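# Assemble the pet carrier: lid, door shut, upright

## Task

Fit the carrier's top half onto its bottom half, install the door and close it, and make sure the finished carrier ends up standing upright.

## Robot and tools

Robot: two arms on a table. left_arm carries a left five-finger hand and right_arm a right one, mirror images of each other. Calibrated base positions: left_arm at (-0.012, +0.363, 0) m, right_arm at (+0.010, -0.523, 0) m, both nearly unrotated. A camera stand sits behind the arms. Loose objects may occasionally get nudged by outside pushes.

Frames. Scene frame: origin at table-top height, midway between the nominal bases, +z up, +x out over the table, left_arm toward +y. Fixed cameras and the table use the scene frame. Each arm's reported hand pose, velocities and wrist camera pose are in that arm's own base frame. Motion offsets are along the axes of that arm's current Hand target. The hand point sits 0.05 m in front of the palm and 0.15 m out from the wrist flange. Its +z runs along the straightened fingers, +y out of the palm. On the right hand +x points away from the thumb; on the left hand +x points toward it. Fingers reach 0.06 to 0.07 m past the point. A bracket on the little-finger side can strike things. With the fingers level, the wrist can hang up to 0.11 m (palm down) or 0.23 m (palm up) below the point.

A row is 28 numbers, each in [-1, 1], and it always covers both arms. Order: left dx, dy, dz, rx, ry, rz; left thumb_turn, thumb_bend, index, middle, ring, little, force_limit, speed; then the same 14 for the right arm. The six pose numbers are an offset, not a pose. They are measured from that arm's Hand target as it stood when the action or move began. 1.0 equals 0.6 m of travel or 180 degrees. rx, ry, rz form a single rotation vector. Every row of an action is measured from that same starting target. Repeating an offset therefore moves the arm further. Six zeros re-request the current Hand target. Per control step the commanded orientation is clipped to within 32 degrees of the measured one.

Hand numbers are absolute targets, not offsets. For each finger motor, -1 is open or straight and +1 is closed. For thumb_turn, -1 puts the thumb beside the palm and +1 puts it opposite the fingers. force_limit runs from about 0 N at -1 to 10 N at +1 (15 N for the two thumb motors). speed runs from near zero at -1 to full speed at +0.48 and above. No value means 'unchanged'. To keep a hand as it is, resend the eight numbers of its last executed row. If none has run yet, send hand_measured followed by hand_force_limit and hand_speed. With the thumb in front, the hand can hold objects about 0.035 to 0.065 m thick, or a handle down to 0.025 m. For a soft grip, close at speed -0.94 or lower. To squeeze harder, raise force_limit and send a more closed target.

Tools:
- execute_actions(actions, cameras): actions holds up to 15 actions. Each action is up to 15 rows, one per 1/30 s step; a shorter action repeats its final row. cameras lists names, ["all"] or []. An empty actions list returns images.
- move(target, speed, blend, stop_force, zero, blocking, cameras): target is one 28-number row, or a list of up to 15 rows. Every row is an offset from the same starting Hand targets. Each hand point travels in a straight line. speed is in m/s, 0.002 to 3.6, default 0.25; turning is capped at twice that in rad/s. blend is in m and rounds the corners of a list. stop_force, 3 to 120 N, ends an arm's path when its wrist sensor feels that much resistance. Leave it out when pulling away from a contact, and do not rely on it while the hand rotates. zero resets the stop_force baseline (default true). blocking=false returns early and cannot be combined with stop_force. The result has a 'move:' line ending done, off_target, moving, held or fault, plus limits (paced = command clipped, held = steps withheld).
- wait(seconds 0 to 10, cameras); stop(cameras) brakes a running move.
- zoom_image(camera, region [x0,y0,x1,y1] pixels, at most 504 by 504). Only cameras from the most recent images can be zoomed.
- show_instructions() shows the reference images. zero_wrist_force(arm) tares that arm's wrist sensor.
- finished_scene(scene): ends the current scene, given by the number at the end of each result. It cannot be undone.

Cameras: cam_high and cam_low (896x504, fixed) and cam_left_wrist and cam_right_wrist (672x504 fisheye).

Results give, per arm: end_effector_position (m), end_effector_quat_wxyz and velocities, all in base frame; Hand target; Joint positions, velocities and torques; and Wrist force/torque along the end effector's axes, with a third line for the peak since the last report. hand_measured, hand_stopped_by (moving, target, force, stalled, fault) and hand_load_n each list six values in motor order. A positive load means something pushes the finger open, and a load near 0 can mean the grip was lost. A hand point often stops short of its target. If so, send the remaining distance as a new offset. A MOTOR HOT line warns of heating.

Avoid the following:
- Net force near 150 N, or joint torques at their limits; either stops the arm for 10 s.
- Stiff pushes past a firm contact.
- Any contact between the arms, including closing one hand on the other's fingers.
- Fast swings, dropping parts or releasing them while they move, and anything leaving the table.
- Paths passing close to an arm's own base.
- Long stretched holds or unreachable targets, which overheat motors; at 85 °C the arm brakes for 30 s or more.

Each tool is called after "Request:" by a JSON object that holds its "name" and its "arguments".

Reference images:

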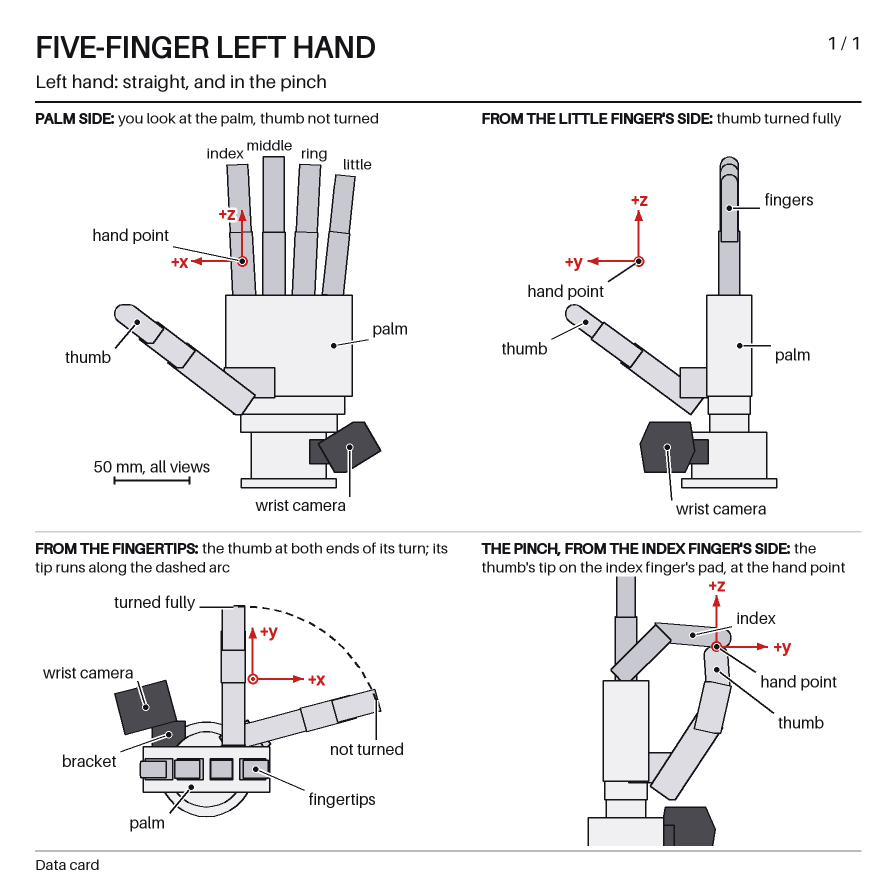

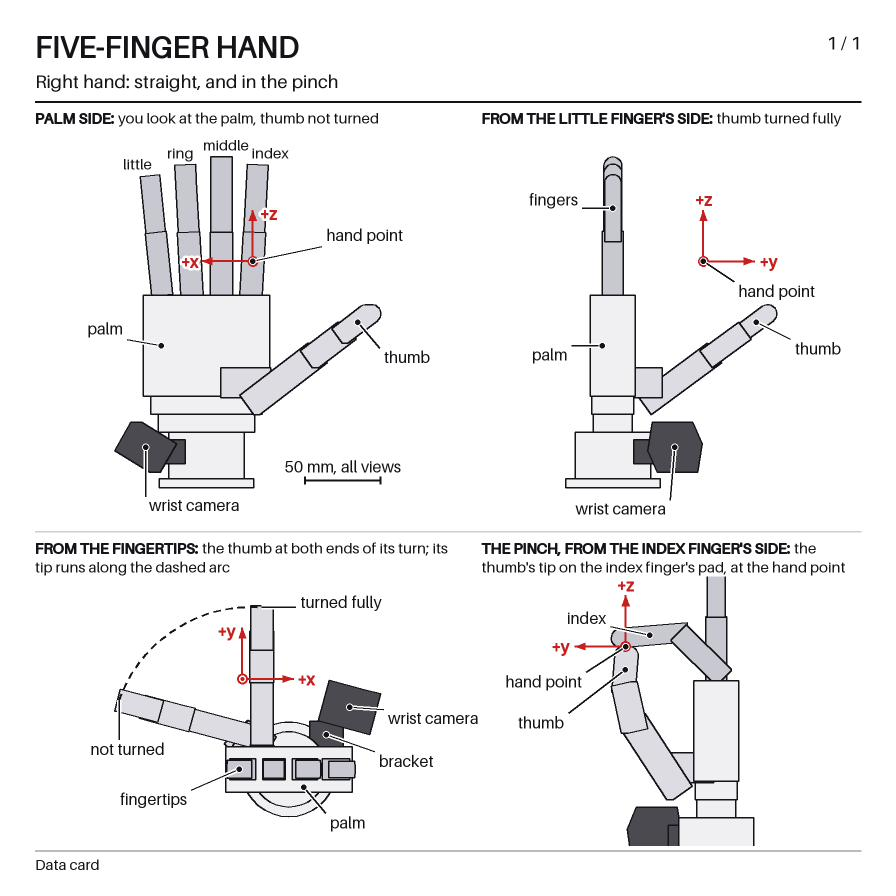

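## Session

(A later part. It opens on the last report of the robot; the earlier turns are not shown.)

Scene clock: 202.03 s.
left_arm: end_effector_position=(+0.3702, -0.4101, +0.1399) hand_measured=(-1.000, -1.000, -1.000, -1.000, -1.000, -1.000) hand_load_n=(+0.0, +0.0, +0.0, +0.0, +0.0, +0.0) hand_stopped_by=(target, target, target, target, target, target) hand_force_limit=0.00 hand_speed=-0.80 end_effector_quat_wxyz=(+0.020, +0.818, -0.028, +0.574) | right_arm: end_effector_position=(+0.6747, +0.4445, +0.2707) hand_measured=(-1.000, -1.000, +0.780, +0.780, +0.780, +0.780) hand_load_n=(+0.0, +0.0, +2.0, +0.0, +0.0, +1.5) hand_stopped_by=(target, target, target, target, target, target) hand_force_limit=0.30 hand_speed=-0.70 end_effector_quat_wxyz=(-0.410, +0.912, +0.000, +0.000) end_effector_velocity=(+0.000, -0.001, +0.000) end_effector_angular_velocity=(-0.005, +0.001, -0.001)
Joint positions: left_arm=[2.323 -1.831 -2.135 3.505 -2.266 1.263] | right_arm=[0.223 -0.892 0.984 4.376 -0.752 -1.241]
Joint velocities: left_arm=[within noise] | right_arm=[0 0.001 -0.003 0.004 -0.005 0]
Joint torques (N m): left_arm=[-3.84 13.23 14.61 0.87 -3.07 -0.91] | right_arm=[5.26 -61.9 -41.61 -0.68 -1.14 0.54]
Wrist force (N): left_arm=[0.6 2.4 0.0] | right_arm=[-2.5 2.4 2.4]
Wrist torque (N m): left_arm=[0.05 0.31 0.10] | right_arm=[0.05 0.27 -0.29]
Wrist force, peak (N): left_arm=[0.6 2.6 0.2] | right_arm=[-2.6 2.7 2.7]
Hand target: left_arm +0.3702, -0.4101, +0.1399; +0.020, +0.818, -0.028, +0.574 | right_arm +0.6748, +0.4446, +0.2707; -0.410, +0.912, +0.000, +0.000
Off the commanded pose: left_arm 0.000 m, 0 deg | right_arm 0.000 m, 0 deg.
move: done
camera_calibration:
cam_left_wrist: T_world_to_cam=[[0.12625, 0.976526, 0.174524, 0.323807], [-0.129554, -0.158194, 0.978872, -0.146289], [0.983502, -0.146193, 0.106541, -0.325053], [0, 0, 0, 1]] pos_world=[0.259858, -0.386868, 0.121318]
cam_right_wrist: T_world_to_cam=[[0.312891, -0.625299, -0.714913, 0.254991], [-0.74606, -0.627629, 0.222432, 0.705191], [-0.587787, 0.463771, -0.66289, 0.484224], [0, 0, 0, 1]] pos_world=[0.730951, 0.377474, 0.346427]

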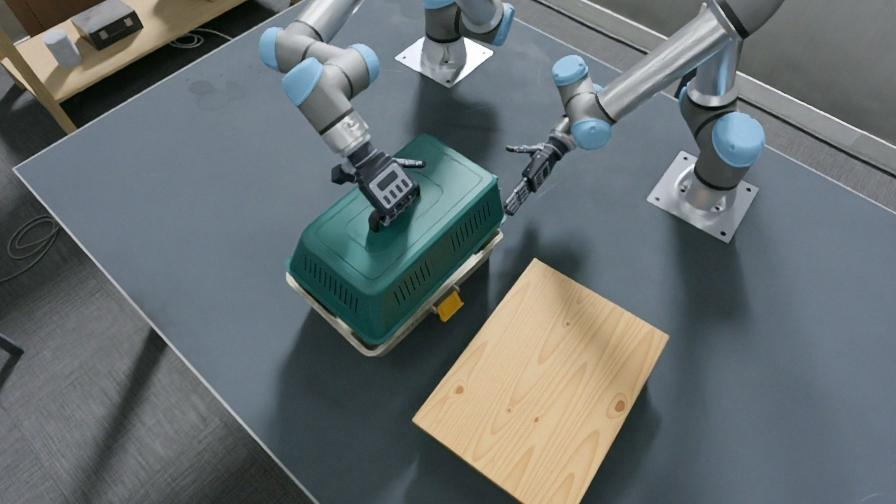

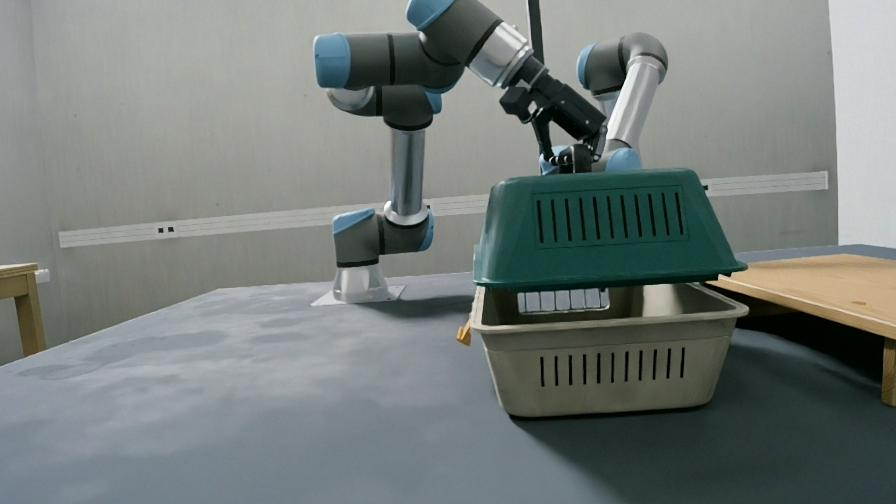

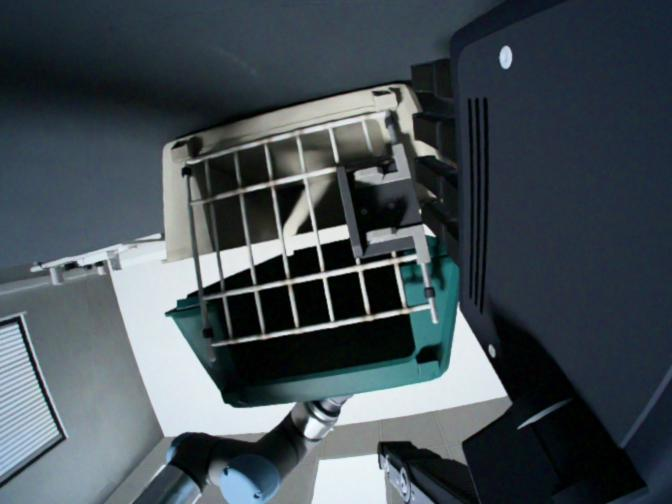

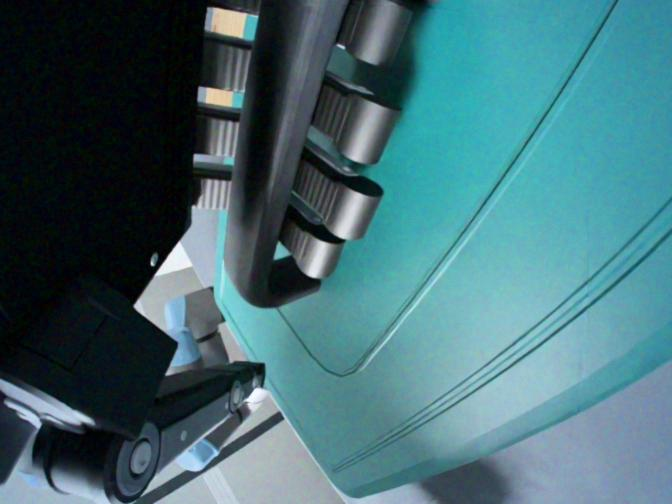

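Request:
{"name": "zoom_image", "arguments": {"camera": "cam_high", "region": [270, 240, 330, 300]}}

Request:
{"name": "zoom_image", "arguments": {"camera": "cam_high", "region": [330, 300, 420, 390]}}

Request:
{"name": "zoom_image", "arguments": {"camera": "cam_low", "region": [450, 250, 540, 340]}}

Request:
{"name": "zoom_image", "arguments": {"camera": "cam_low", "region": [680, 240, 770, 330]}}

Request:
{"name": "zoom_image", "arguments": {"camera": "cam_high", "region": [440, 150, 530, 260]}}

Scaled by 8.400 from the camera's 896x504 image, which has a finer 1280x720 frame.

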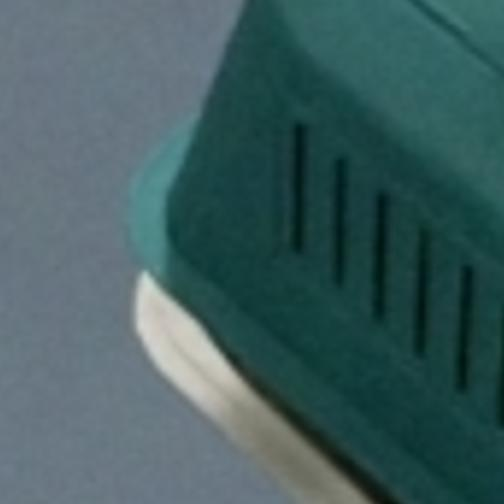

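Scaled by 5.600 from the camera's 896x504 image, which has a finer 1280x720 frame.

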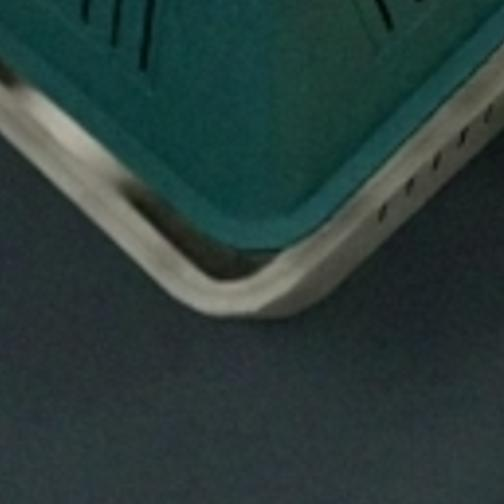

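Scaled by 5.600 from the camera's 896x504 image, which has a finer 1280x720 frame.

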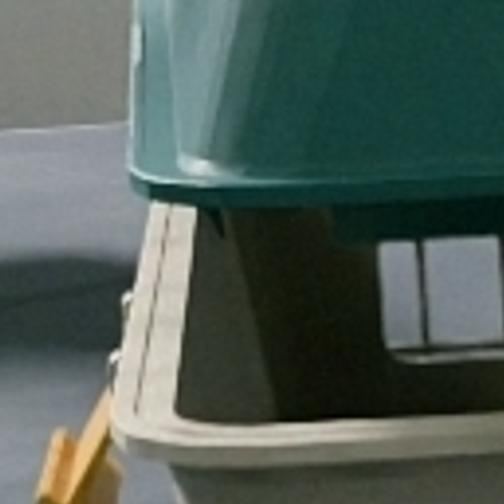

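Scaled by 5.600 from the camera's 896x504 image, which has a finer 1280x720 frame.

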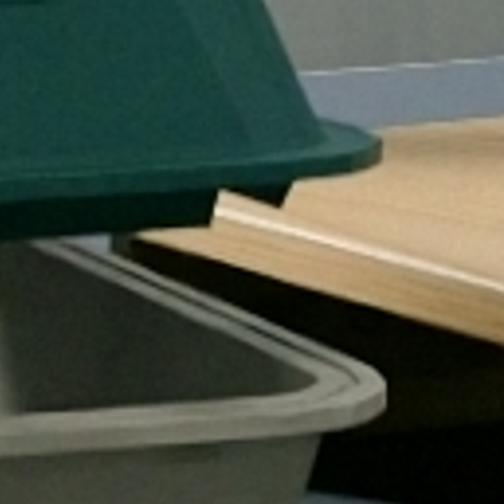

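Scaled by 4.582 from the camera's 896x504 image, which has a finer 1280x720 frame.

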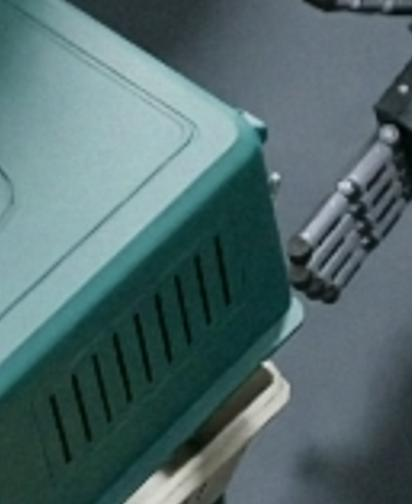

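Request:
{"name": "move", "arguments": {"target": [0.0783,0,-0.0285,0,0,0,-1,-1,-1,-1,-1,-1,0,-0.8,0,0.0044,-0.005,0.005,0,0,-1,-1,0.78,0.78,0.78,0.78,0.3,-0.7], "speed": 0.05, "cameras": ["all"]}}

Request:
{"name": "zoom_image", "arguments": {"camera": "cam_left_wrist", "region": [150, 200, 480, 440]}}

Request:
{"name": "zoom_image", "arguments": {"camera": "cam_left_wrist", "region": [150, 60, 480, 300]}}

Scene clock: 235.20 s.
left_arm: end_effector_position=(+0.3702, -0.4101, +0.1901) hand_measured=(-1.000, -1.000, -1.000, -1.000, -1.000, -1.000) hand_load_n=(+0.0, +0.0, +0.0, +0.0, +0.0, +0.0) hand_stopped_by=(target, target, target, target, target, target) hand_force_limit=0.00 hand_speed=-0.80 end_effector_quat_wxyz=(+0.020, +0.818, -0.028, +0.574) | right_arm: end_effector_position=(+0.6748, +0.4405, +0.2708) hand_measured=(-1.000, -1.000, +0.780, +0.780, +0.780, +0.780) hand_load_n=(+0.0, +0.0, +2.0, +0.0, +0.5, +1.5) hand_stopped_by=(target, target, target, target, target, target) hand_force_limit=0.30 hand_speed=-0.70 end_effector_quat_wxyz=(-0.418, +0.909, +0.000, +0.000)
Joint positions: left_arm=[2.323 -1.737 -2.083 3.36 -2.266 1.263] | right_arm=[0.214 -0.9 1.002 4.368 -0.735 -1.249]
Joint torques (N m): left_arm=[-6.18 8.21 6.86 0.85 -3.8 -1.52] | right_arm=[2.8 -68.11 -23.04 -4.03 1.38 0.22]
Wrist force (N): left_arm=[0.5 2.6 0.3] | right_arm=[-2.2 1.9 2.2]
Wrist torque (N m): left_arm=[0.08 0.31 0.04] | right_arm=[-0.02 0.24 -0.30]
Wrist force, peak (N): left_arm=[0.8 2.9 0.1] | right_arm=[-2.7 1.8 2.6]
Hand target: left_arm +0.3701, -0.4100, +0.1899; +0.020, +0.818, -0.028, +0.574 | right_arm +0.6748, +0.4406, +0.2708; -0.418, +0.909, +0.000, +0.000
Off the commanded pose: left_arm 0.000 m, 0 deg | right_arm 0.000 m, 0 deg.
move: done
camera_calibration:
cam_left_wrist: T_world_to_cam=[[0.126233, 0.976556, 0.174365, 0.315089], [-0.129836, -0.157995, 0.978867, -0.195277], [0.983467, -0.146205, 0.106848, -0.330449], [0, 0, 0, 1]] pos_world=[0.259857, -0.386868, 0.171518]
cam_right_wrist: T_world_to_cam=[[0.312968, -0.613918, -0.724676, 0.250145], [-0.74601, -0.631126, 0.212484, 0.706917], [-0.58781, 0.474115, -0.655511, 0.479698], [0, 0, 0, 1]] pos_world=[0.731051, 0.37229, 0.345512]

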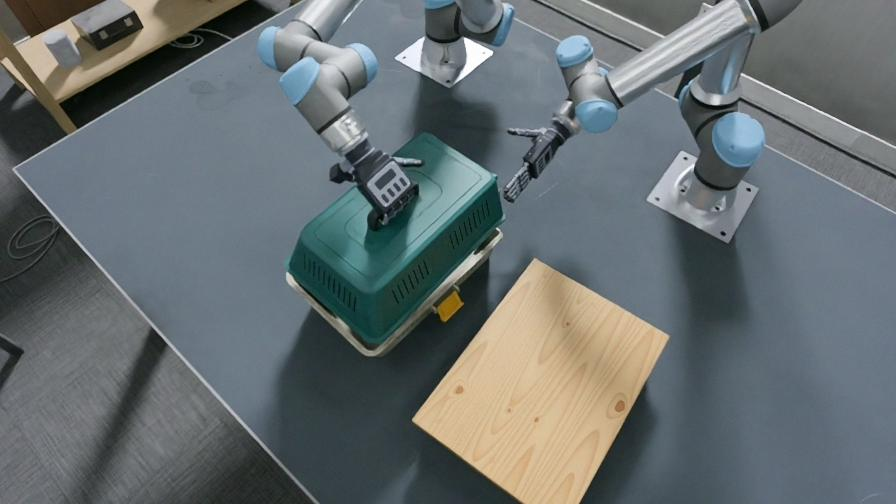

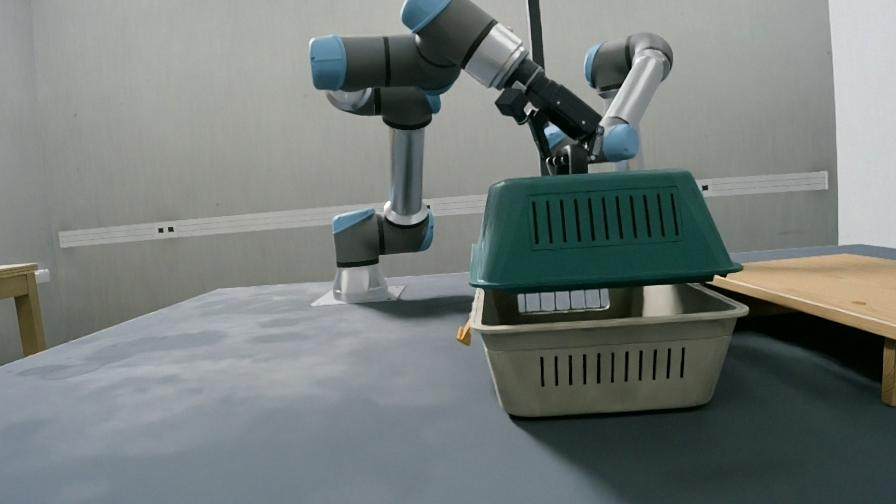

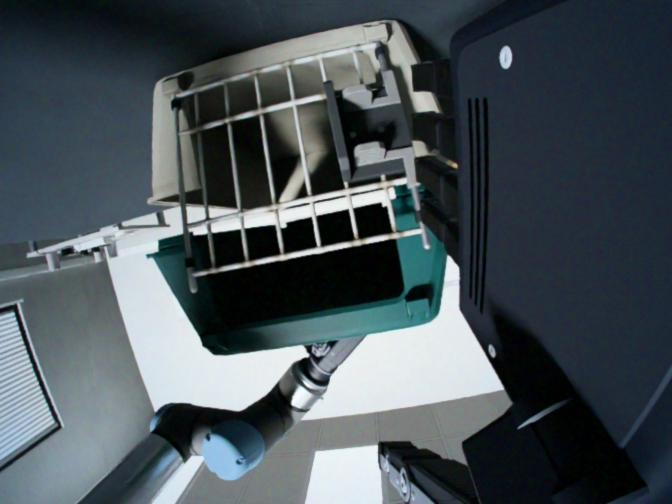

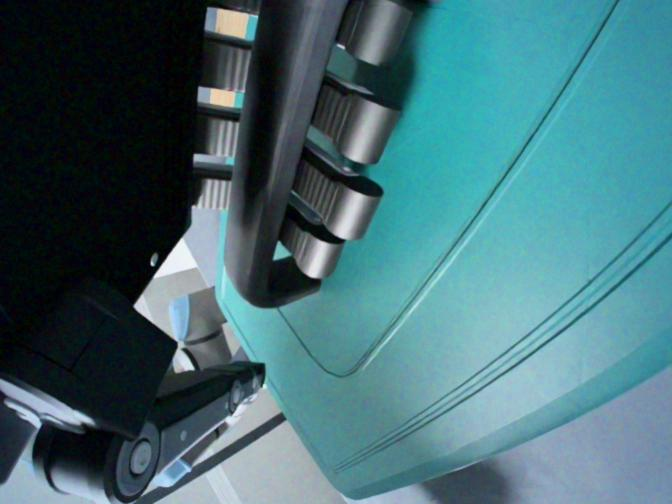

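Scaled by 1.527 from the camera's 672x504 image, which has a finer 960x720 frame.

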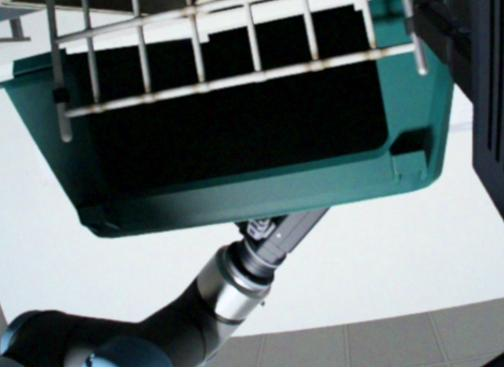

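Scaled by 1.527 from the camera's 672x504 image, which has a finer 960x720 frame.

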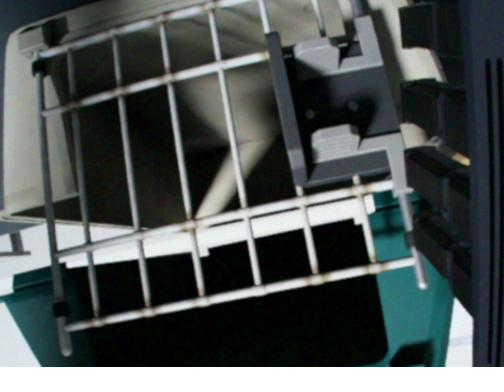

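Request:
{"name": "zoom_image", "arguments": {"camera": "cam_left_wrist", "region": [370, 250, 470, 340]}}

Request:
{"name": "zoom_image", "arguments": {"camera": "cam_left_wrist", "region": [140, 270, 260, 370]}}

Request:
{"name": "zoom_image", "arguments": {"camera": "cam_left_wrist", "region": [340, 10, 460, 110]}}

Request:
{"name": "zoom_image", "arguments": {"camera": "cam_left_wrist", "region": [140, 50, 260, 150]}}

Request:
{"name": "move", "arguments": {"target": [-0.0783,0,0.0285,0,0,0,-1,-1,-1,-1,-1,-1,0,-0.8,0,0,0,0,0,0,-1,-1,0.78,0.78,0.78,0.78,0.3,-0.7], "speed": 0.05, "cameras": ["cam_left_wrist"]}}

Request:
{"name": "zoom_image", "arguments": {"camera": "cam_left_wrist", "region": [370, 290, 470, 380]}}

Request:
{"name": "zoom_image", "arguments": {"camera": "cam_left_wrist", "region": [140, 290, 260, 420]}}

Request:
{"name": "zoom_image", "arguments": {"camera": "cam_left_wrist", "region": [340, 70, 460, 170]}}

Request:
{"name": "zoom_image", "arguments": {"camera": "cam_left_wrist", "region": [140, 110, 260, 210]}}

Scaled by 5.040 from the camera's 672x504 image, which has a finer 960x720 frame.

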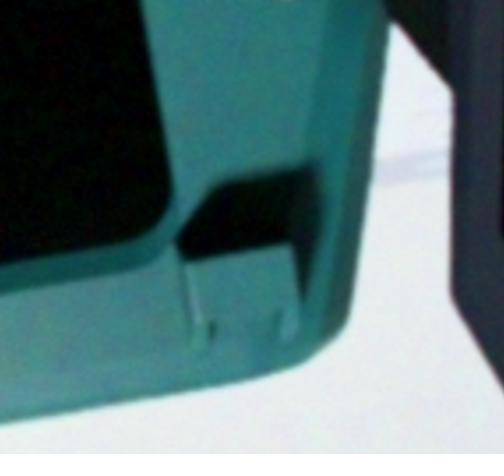

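Scaled by 4.200 from the camera's 672x504 image, which has a finer 960x720 frame.

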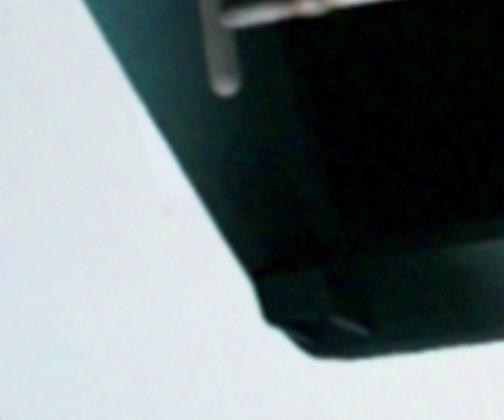

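Scaled by 4.200 from the camera's 672x504 image, which has a finer 960x720 frame.

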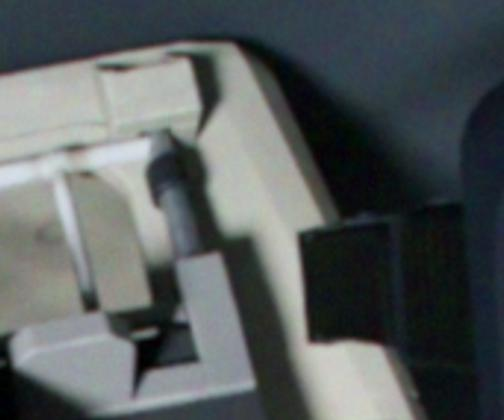

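Scaled by 4.200 from the camera's 672x504 image, which has a finer 960x720 frame.

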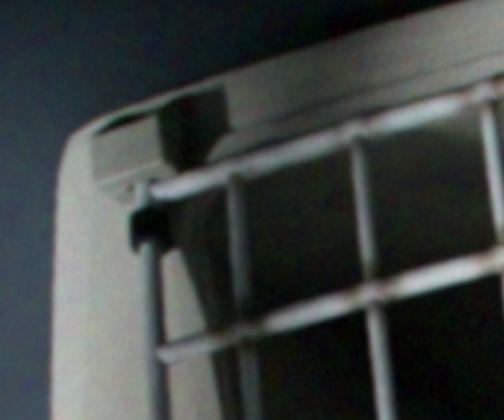

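Scene clock: 242.83 s.
left_arm: end_effector_position=(+0.3701, -0.4100, +0.1397) hand_measured=(-1.000, -1.000, -1.000, -1.000, -1.000, -1.000) hand_load_n=(+0.0, +0.0, +0.0, +0.0, +0.0, +0.0) hand_stopped_by=(target, target, target, target, target, target) hand_force_limit=0.00 hand_speed=-0.80 end_effector_quat_wxyz=(+0.020, +0.818, -0.028, +0.574) | right_arm: end_effector_position=(+0.6748, +0.4406, +0.2708) hand_measured=(-1.000, -1.000, +0.780, +0.780, +0.780, +0.780) hand_load_n=(+0.0, +0.0, +2.0, +0.0, +0.0, +1.0) hand_stopped_by=(target, target, target, target, target, target) hand_force_limit=0.30 hand_speed=-0.70 end_effector_quat_wxyz=(-0.418, +0.909, +0.000, +0.000)
Joint positions: left_arm=[2.323 -1.831 -2.135 3.505 -2.266 1.263] | right_arm=[0.214 -0.9 1.002 4.368 -0.735 -1.249]
Joint torques (N m): left_arm=[6.54 39.13 23.86 -0.52 2.28 1.87] | right_arm=[4.27 -26.15 -41.84 -0.72 -1.13 1.65]
Wrist force (N): left_arm=[0.5 2.2 0.0] | right_arm=[-2.4 1.8 2.2]
Wrist torque (N m): left_arm=[0.03 0.32 0.11] | right_arm=[-0.05 0.27 -0.30]
Wrist force, peak (N): left_arm=[1.2 2.8 0.4] | right_arm=[-2.6 2.3 2.2]
Hand target: left_arm +0.3702, -0.4101, +0.1399; +0.020, +0.818, -0.028, +0.574 | right_arm +0.6748, +0.4406, +0.2708; -0.418, +0.909, +0.000, +0.000
Off the commanded pose: left_arm 0.000 m, 0 deg | right_arm 0.000 m, 0 deg.
move: done
camera_calibration:
cam_left_wrist: T_world_to_cam=[[0.126283, 0.976475, 0.174782, 0.323681], [-0.129204, -0.158501, 0.978869, -0.146397], [0.983544, -0.146197, 0.106148, -0.324896], [0, 0, 0, 1]] pos_world=[0.259759, -0.386769, 0.121217]
Images, in order (width x height): cam_left_wrist 672x504.

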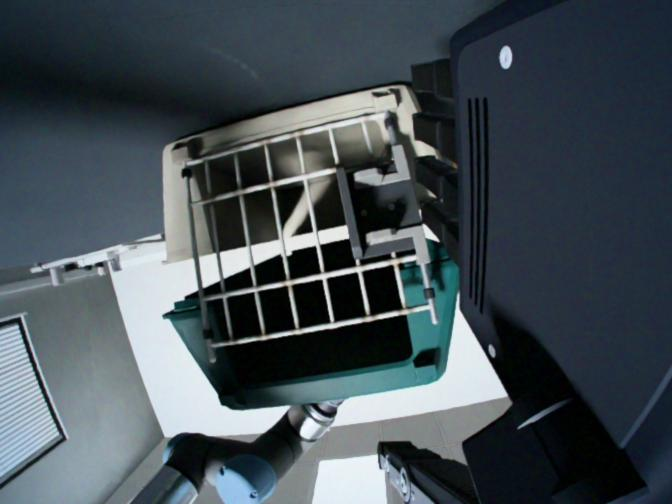

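Scaled by 5.040 from the camera's 672x504 image, which has a finer 960x720 frame.

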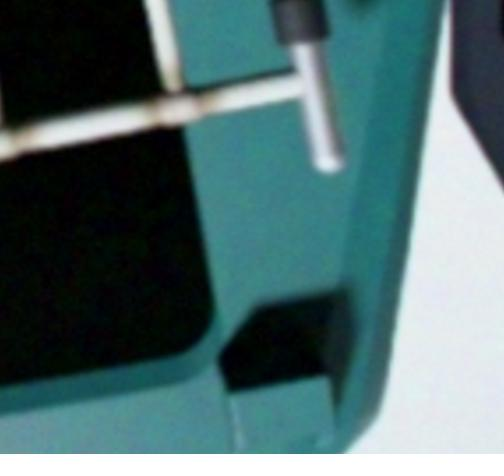

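Scaled by 3.877 from the camera's 672x504 image, which has a finer 960x720 frame.

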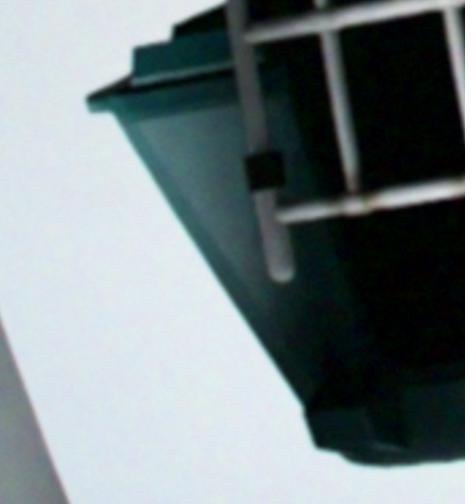

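Scaled by 4.200 from the camera's 672x504 image, which has a finer 960x720 frame.

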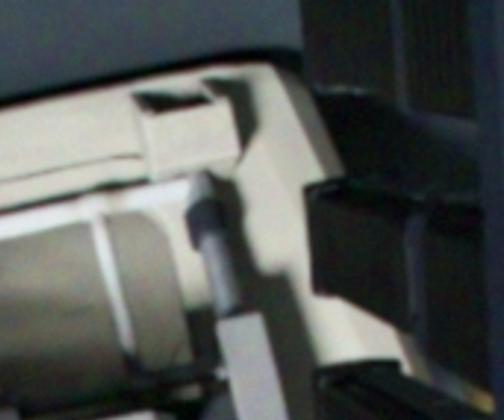

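Scaled by 4.200 from the camera's 672x504 image, which has a finer 960x720 frame.

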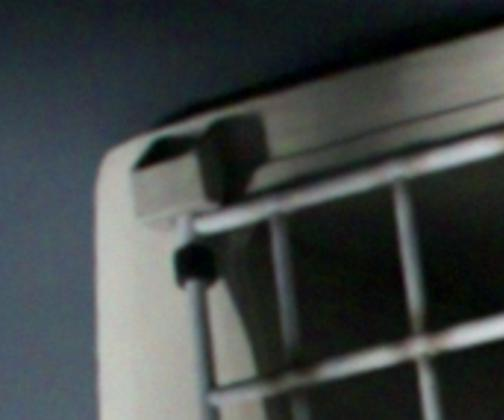

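Request:
{"name": "move", "arguments": {"target": [0,0,0,0,0,0,-1,-1,-1,-1,-1,-1,0,-0.8,0.0025,0.0168,0.01445,0,0.0021,0.0018,-1,-1,0.78,0.78,0.78,0.78,0.3,-0.7], "speed": 0.05, "cameras": ["all"]}}

Request:
{"name": "zoom_image", "arguments": {"camera": "cam_high", "region": [360, 170, 520, 370]}}

Request:
{"name": "zoom_image", "arguments": {"camera": "cam_high", "region": [270, 240, 410, 380]}}

Request:
{"name": "zoom_image", "arguments": {"camera": "cam_low", "region": [450, 250, 780, 350]}}

Scene clock: 283.10 s.
left_arm: end_effector_position=(+0.3702, -0.4101, +0.1399) hand_measured=(-1.000, -1.000, -1.000, -1.000, -1.000, -1.000) hand_load_n=(+0.0, +0.0, +0.0, +0.0, +0.0, +0.0) hand_stopped_by=(target, target, target, target, target, target) hand_force_limit=0.00 hand_speed=-0.80 end_effector_quat_wxyz=(+0.020, +0.818, -0.028, +0.574) | right_arm: end_effector_position=(+0.6762, +0.4406, +0.2571) hand_measured=(-1.000, -1.000, +0.780, +0.780, +0.780, +0.780) hand_load_n=(+0.0, +0.0, +1.5, +0.0, +0.0, +1.0) hand_stopped_by=(target, target, target, target, target, target) hand_force_limit=0.30 hand_speed=-0.70 end_effector_quat_wxyz=(-0.418, +0.909, -0.004, +0.001)
Joint positions: left_arm=[2.323 -1.831 -2.135 3.505 -2.266 1.263] | right_arm=[0.214 -0.894 1.029 4.327 -0.737 -1.236]
Joint torques (N m): left_arm=[6.67 39.93 22.33 0.27 2.41 1.78] | right_arm=[-6.9 -42.27 -42.07 -0.72 -0.17 -1.11]
Wrist force (N): left_arm=[0.3 2.4 0.0] | right_arm=[-2.3 1.6 2.3]
Wrist torque (N m): left_arm=[0.05 0.34 0.09] | right_arm=[-0.08 0.25 -0.28]
Wrist force, peak (N): left_arm=[0.5 2.6 0.0] | right_arm=[-2.7 1.9 2.6]
Hand target: left_arm +0.3702, -0.4101, +0.1399; +0.020, +0.818, -0.028, +0.574 | right_arm +0.6762, +0.4406, +0.2575; -0.418, +0.909, -0.004, +0.002
Off the commanded pose: left_arm 0.000 m, 0 deg | right_arm 0.000 m, 0 deg.
move: done
camera_calibration:
cam_left_wrist: T_world_to_cam=[[0.12625, 0.976526, 0.174524, 0.323807], [-0.129554, -0.158194, 0.978872, -0.146289], [0.983502, -0.146193, 0.106541, -0.325053], [0, 0, 0, 1]] pos_world=[0.259858, -0.386868, 0.121318]
cam_right_wrist: T_world_to_cam=[[0.307054, -0.61691, -0.724665, 0.245146], [-0.751441, -0.624416, 0.213168, 0.711405], [-0.583998, 0.479089, -0.655301, 0.466673], [0, 0, 0, 1]] pos_world=[0.731842, 0.371868, 0.331811]

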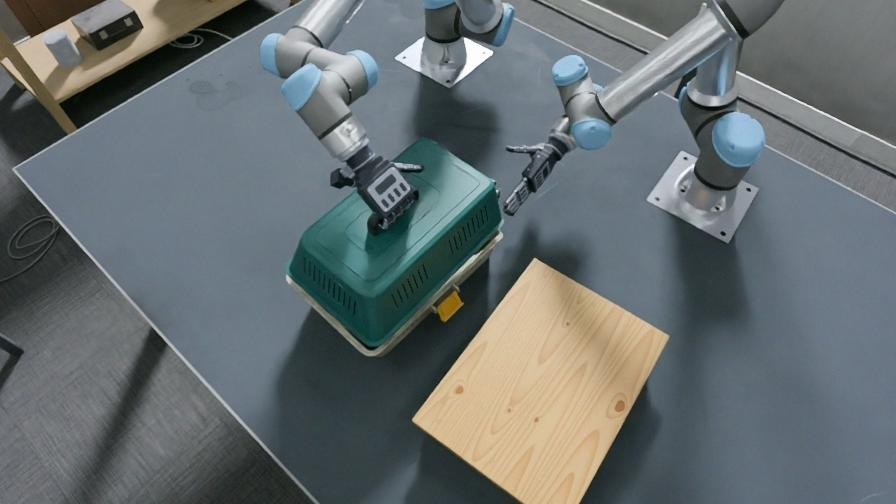

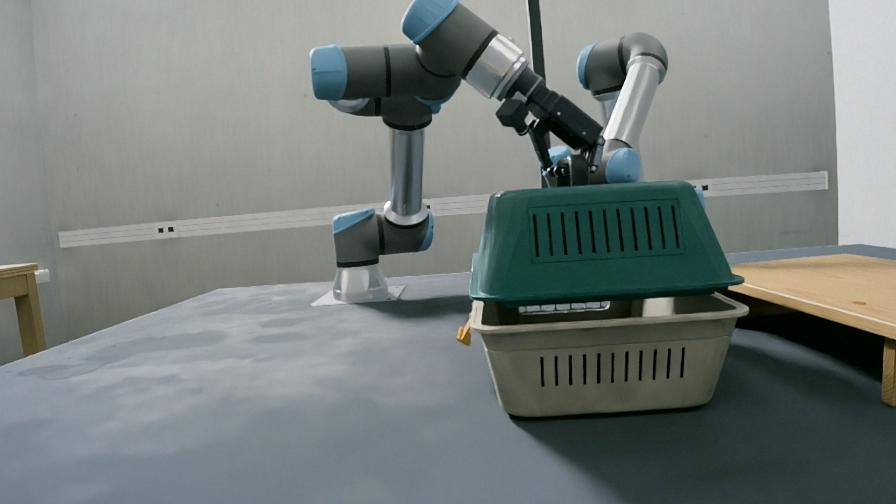

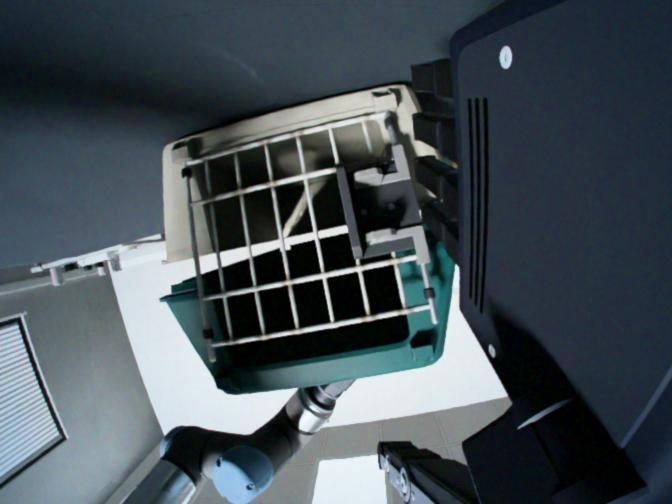

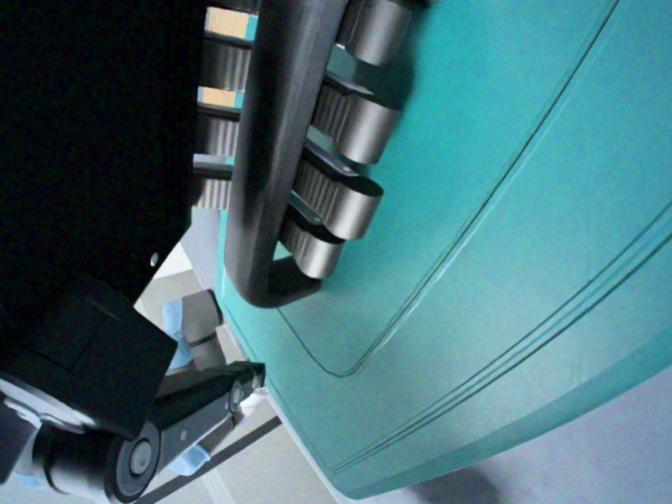

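Scaled by 2.520 from the camera's 896x504 image, which has a finer 1280x720 frame.

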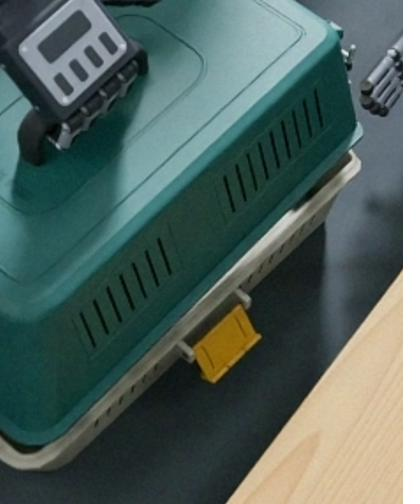

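Scaled by 3.600 from the camera's 896x504 image, which has a finer 1280x720 frame.

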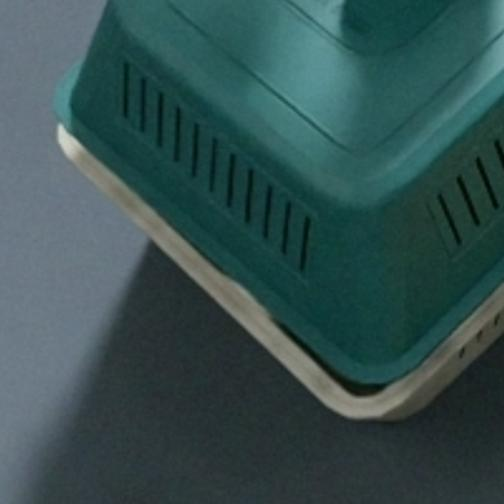

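Scaled by 1.527 from the camera's 896x504 image, which has a finer 1280x720 frame.

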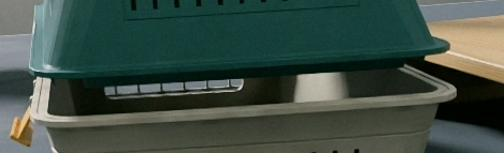

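Request:
{"name": "zoom_image", "arguments": {"camera": "cam_low", "region": [455, 270, 555, 350]}}

Request:
{"name": "zoom_image", "arguments": {"camera": "cam_low", "region": [660, 250, 760, 330]}}

Request:
{"name": "zoom_image", "arguments": {"camera": "cam_left_wrist", "region": [150, 280, 270, 410]}}

Request:
{"name": "zoom_image", "arguments": {"camera": "cam_left_wrist", "region": [370, 230, 470, 380]}}

Scaled by 5.040 from the camera's 896x504 image, which has a finer 1280x720 frame.

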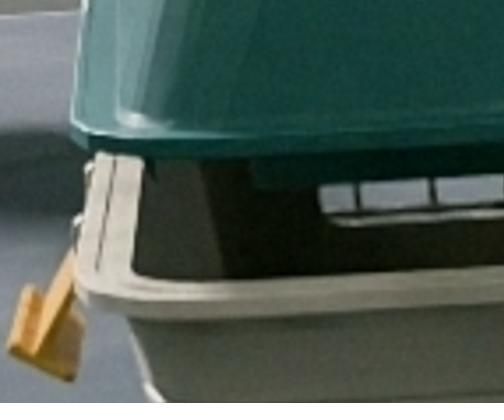

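Scaled by 5.040 from the camera's 896x504 image, which has a finer 1280x720 frame.

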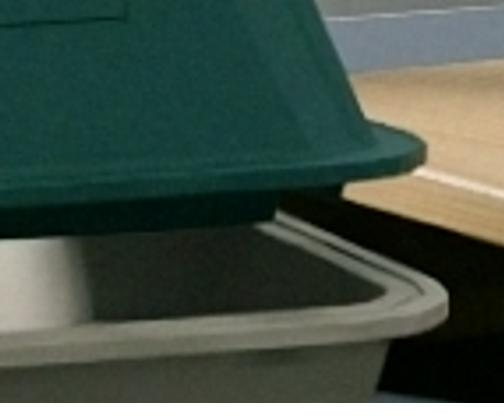

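Scaled by 3.877 from the camera's 672x504 image, which has a finer 960x720 frame.

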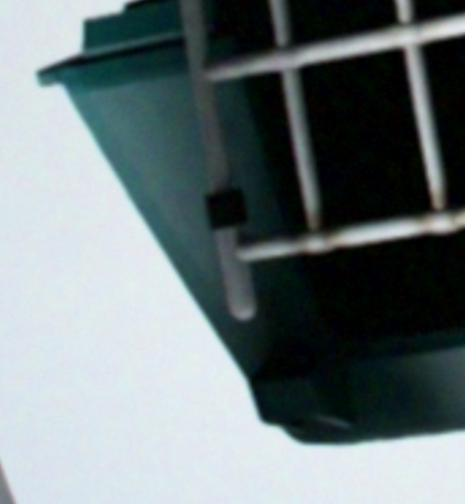

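Scaled by 3.360 from the camera's 672x504 image, which has a finer 960x720 frame.

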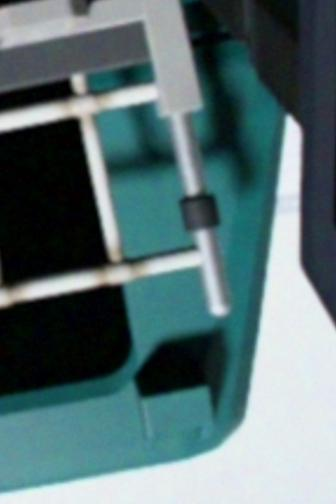

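Request:
{"name": "move", "arguments": {"target": [[0,0,0,0,0,0,-1,-1,1,1,1,1,0.3,0.3,0.0017,0,0,0,0,0,-1,-1,0.78,0.78,0.78,0.78,0.3,-0.7],[0.0766,0.1344,0.0885,0,0.111,0,-1,-1,1,1,1,1,0.3,0.3,0.0017,0,0,0,0,0,-1,-1,0.78,0.78,0.78,0.78,0.3,-0.7]], "speed": [0.05,0.15], "cameras": ["all"]}}

Request:
{"name": "zoom_image", "arguments": {"camera": "cam_high", "region": [420, 120, 560, 260]}}

Scene clock: 301.03 s.
left_arm: end_effector_position=(+0.4300, -0.4950, +0.1649) hand_measured=(-1.000, -1.000, +1.000, +1.000, +1.000, +1.000) hand_load_n=(+0.0, +0.0, +0.0, +0.0, +0.0, +0.0) hand_stopped_by=(target, target, target, target, target, target) hand_force_limit=0.30 hand_speed=0.30 end_effector_quat_wxyz=(+0.025, +0.707, -0.024, +0.707) end_effector_velocity=(+0.001, +0.001, +0.001) end_effector_angular_velocity=(-0.002, -0.003, +0.002) | right_arm: end_effector_position=(+0.6773, +0.4406, +0.2575) hand_measured=(-1.000, -1.000, +0.780, +0.780, +0.780, +0.780) hand_load_n=(+0.0, +0.0, +2.0, +0.0, +0.5, +1.0) hand_stopped_by=(target, target, target, target, target, target) hand_force_limit=0.30 hand_speed=-0.70 end_effector_quat_wxyz=(-0.418, +0.909, -0.004, +0.002)
Joint positions: left_arm=[2.283 -2.043 -2 4.043 -2.361 1.571] | right_arm=[0.213 -0.892 1.025 4.329 -0.737 -1.237]
Joint velocities: left_arm=[0.002 -0.001 0 0.005 0 0.001] | right_arm=[within noise]
Joint torques (N m): left_arm=[6.39 43.87 7.65 2.83 2.37 2] | right_arm=[-3.06 -24.61 -8.22 -4.92 4.6 -0.5]
Wrist force (N): left_arm=[0.0 2.8 1.0] | right_arm=[-2.4 1.8 2.0]
Wrist torque (N m): left_arm=[-0.01 0.45 -0.10] | right_arm=[-0.03 0.27 -0.29]
Wrist force, peak (N): left_arm=[0.0 3.2 1.7] | right_arm=[-2.8 1.9 2.5]
Hand target: left_arm +0.4301, -0.4950, +0.1650; +0.024, +0.706, -0.024, +0.707 | right_arm +0.6773, +0.4406, +0.2575; -0.418, +0.909, -0.004, +0.002
Off the commanded pose: left_arm 0.000 m, 0 deg | right_arm 0.000 m, 0 deg.
move: done
camera_calibration:
cam_left_wrist: T_world_to_cam=[[0.063138, 0.980894, 0.184011, 0.422549], [-0.455945, -0.135662, 0.879608, -0.00861248], [0.887766, -0.139436, 0.438668, -0.409181], [0, 0, 0, 1]] pos_world=[0.332651, -0.472699, 0.109316]
cam_right_wrist: T_world_to_cam=[[0.307603, -0.616782, -0.724542, 0.244608], [-0.751511, -0.624529, 0.212591, 0.712432], [-0.583619, 0.479108, -0.655625, 0.467402], [0, 0, 0, 1]] pos_world=[0.732943, 0.371868, 0.332213]

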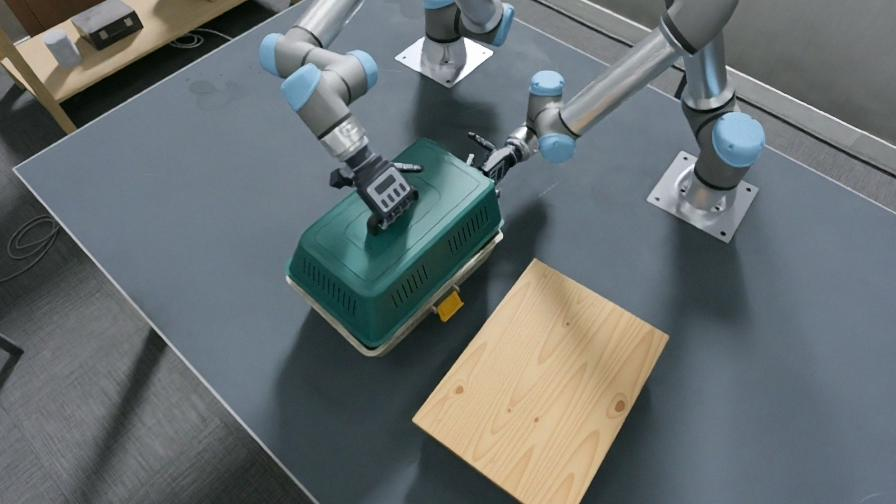

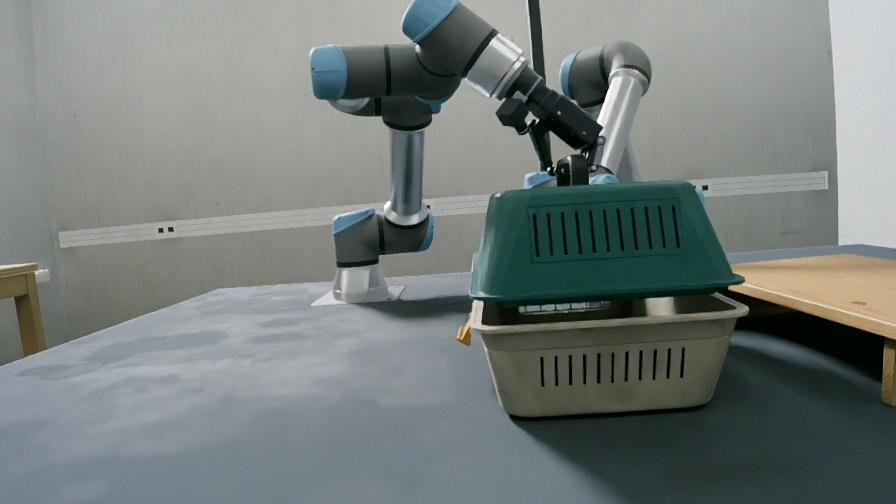

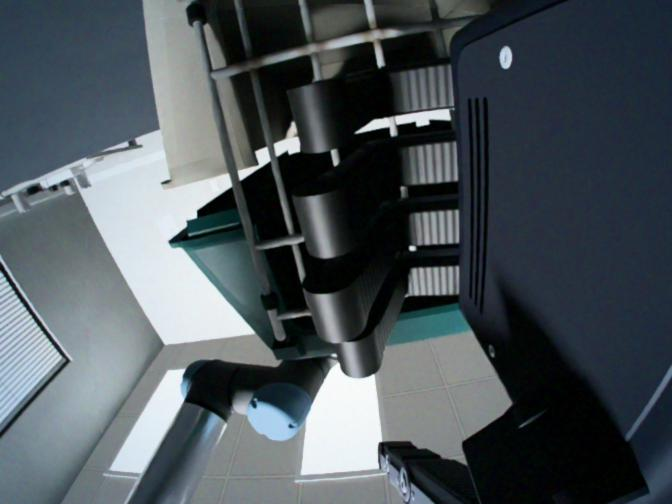

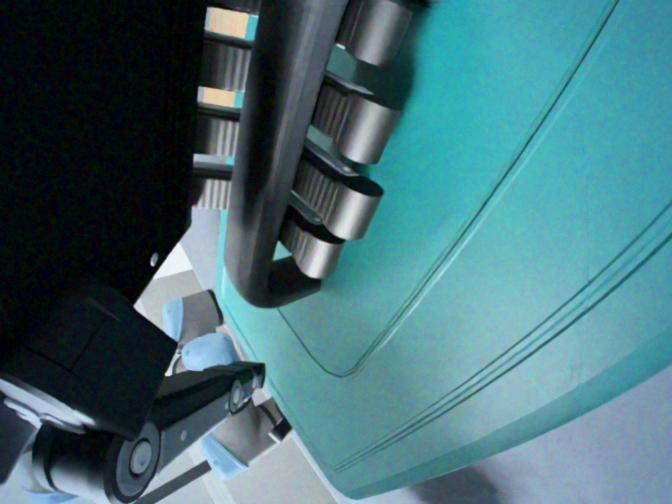

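Scaled by 3.600 from the camera's 896x504 image, which has a finer 1280x720 frame.

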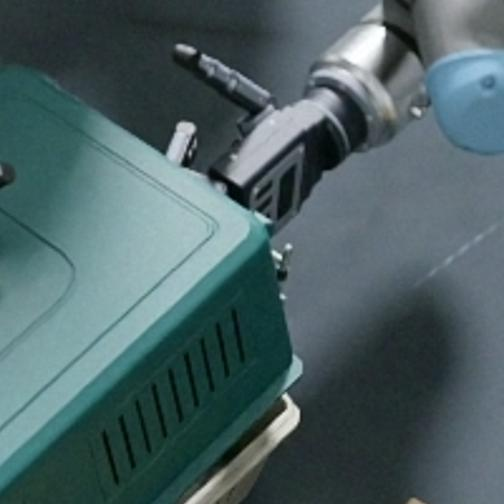

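Request:
{"name": "zoom_image", "arguments": {"camera": "cam_left_wrist", "region": [150, 100, 500, 400]}}

Scaled by 1.440 from the camera's 672x504 image, which has a finer 960x720 frame.

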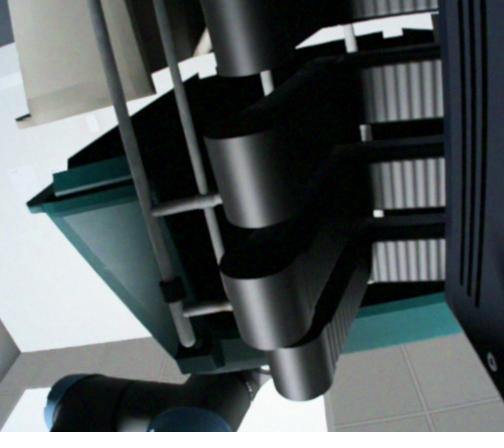

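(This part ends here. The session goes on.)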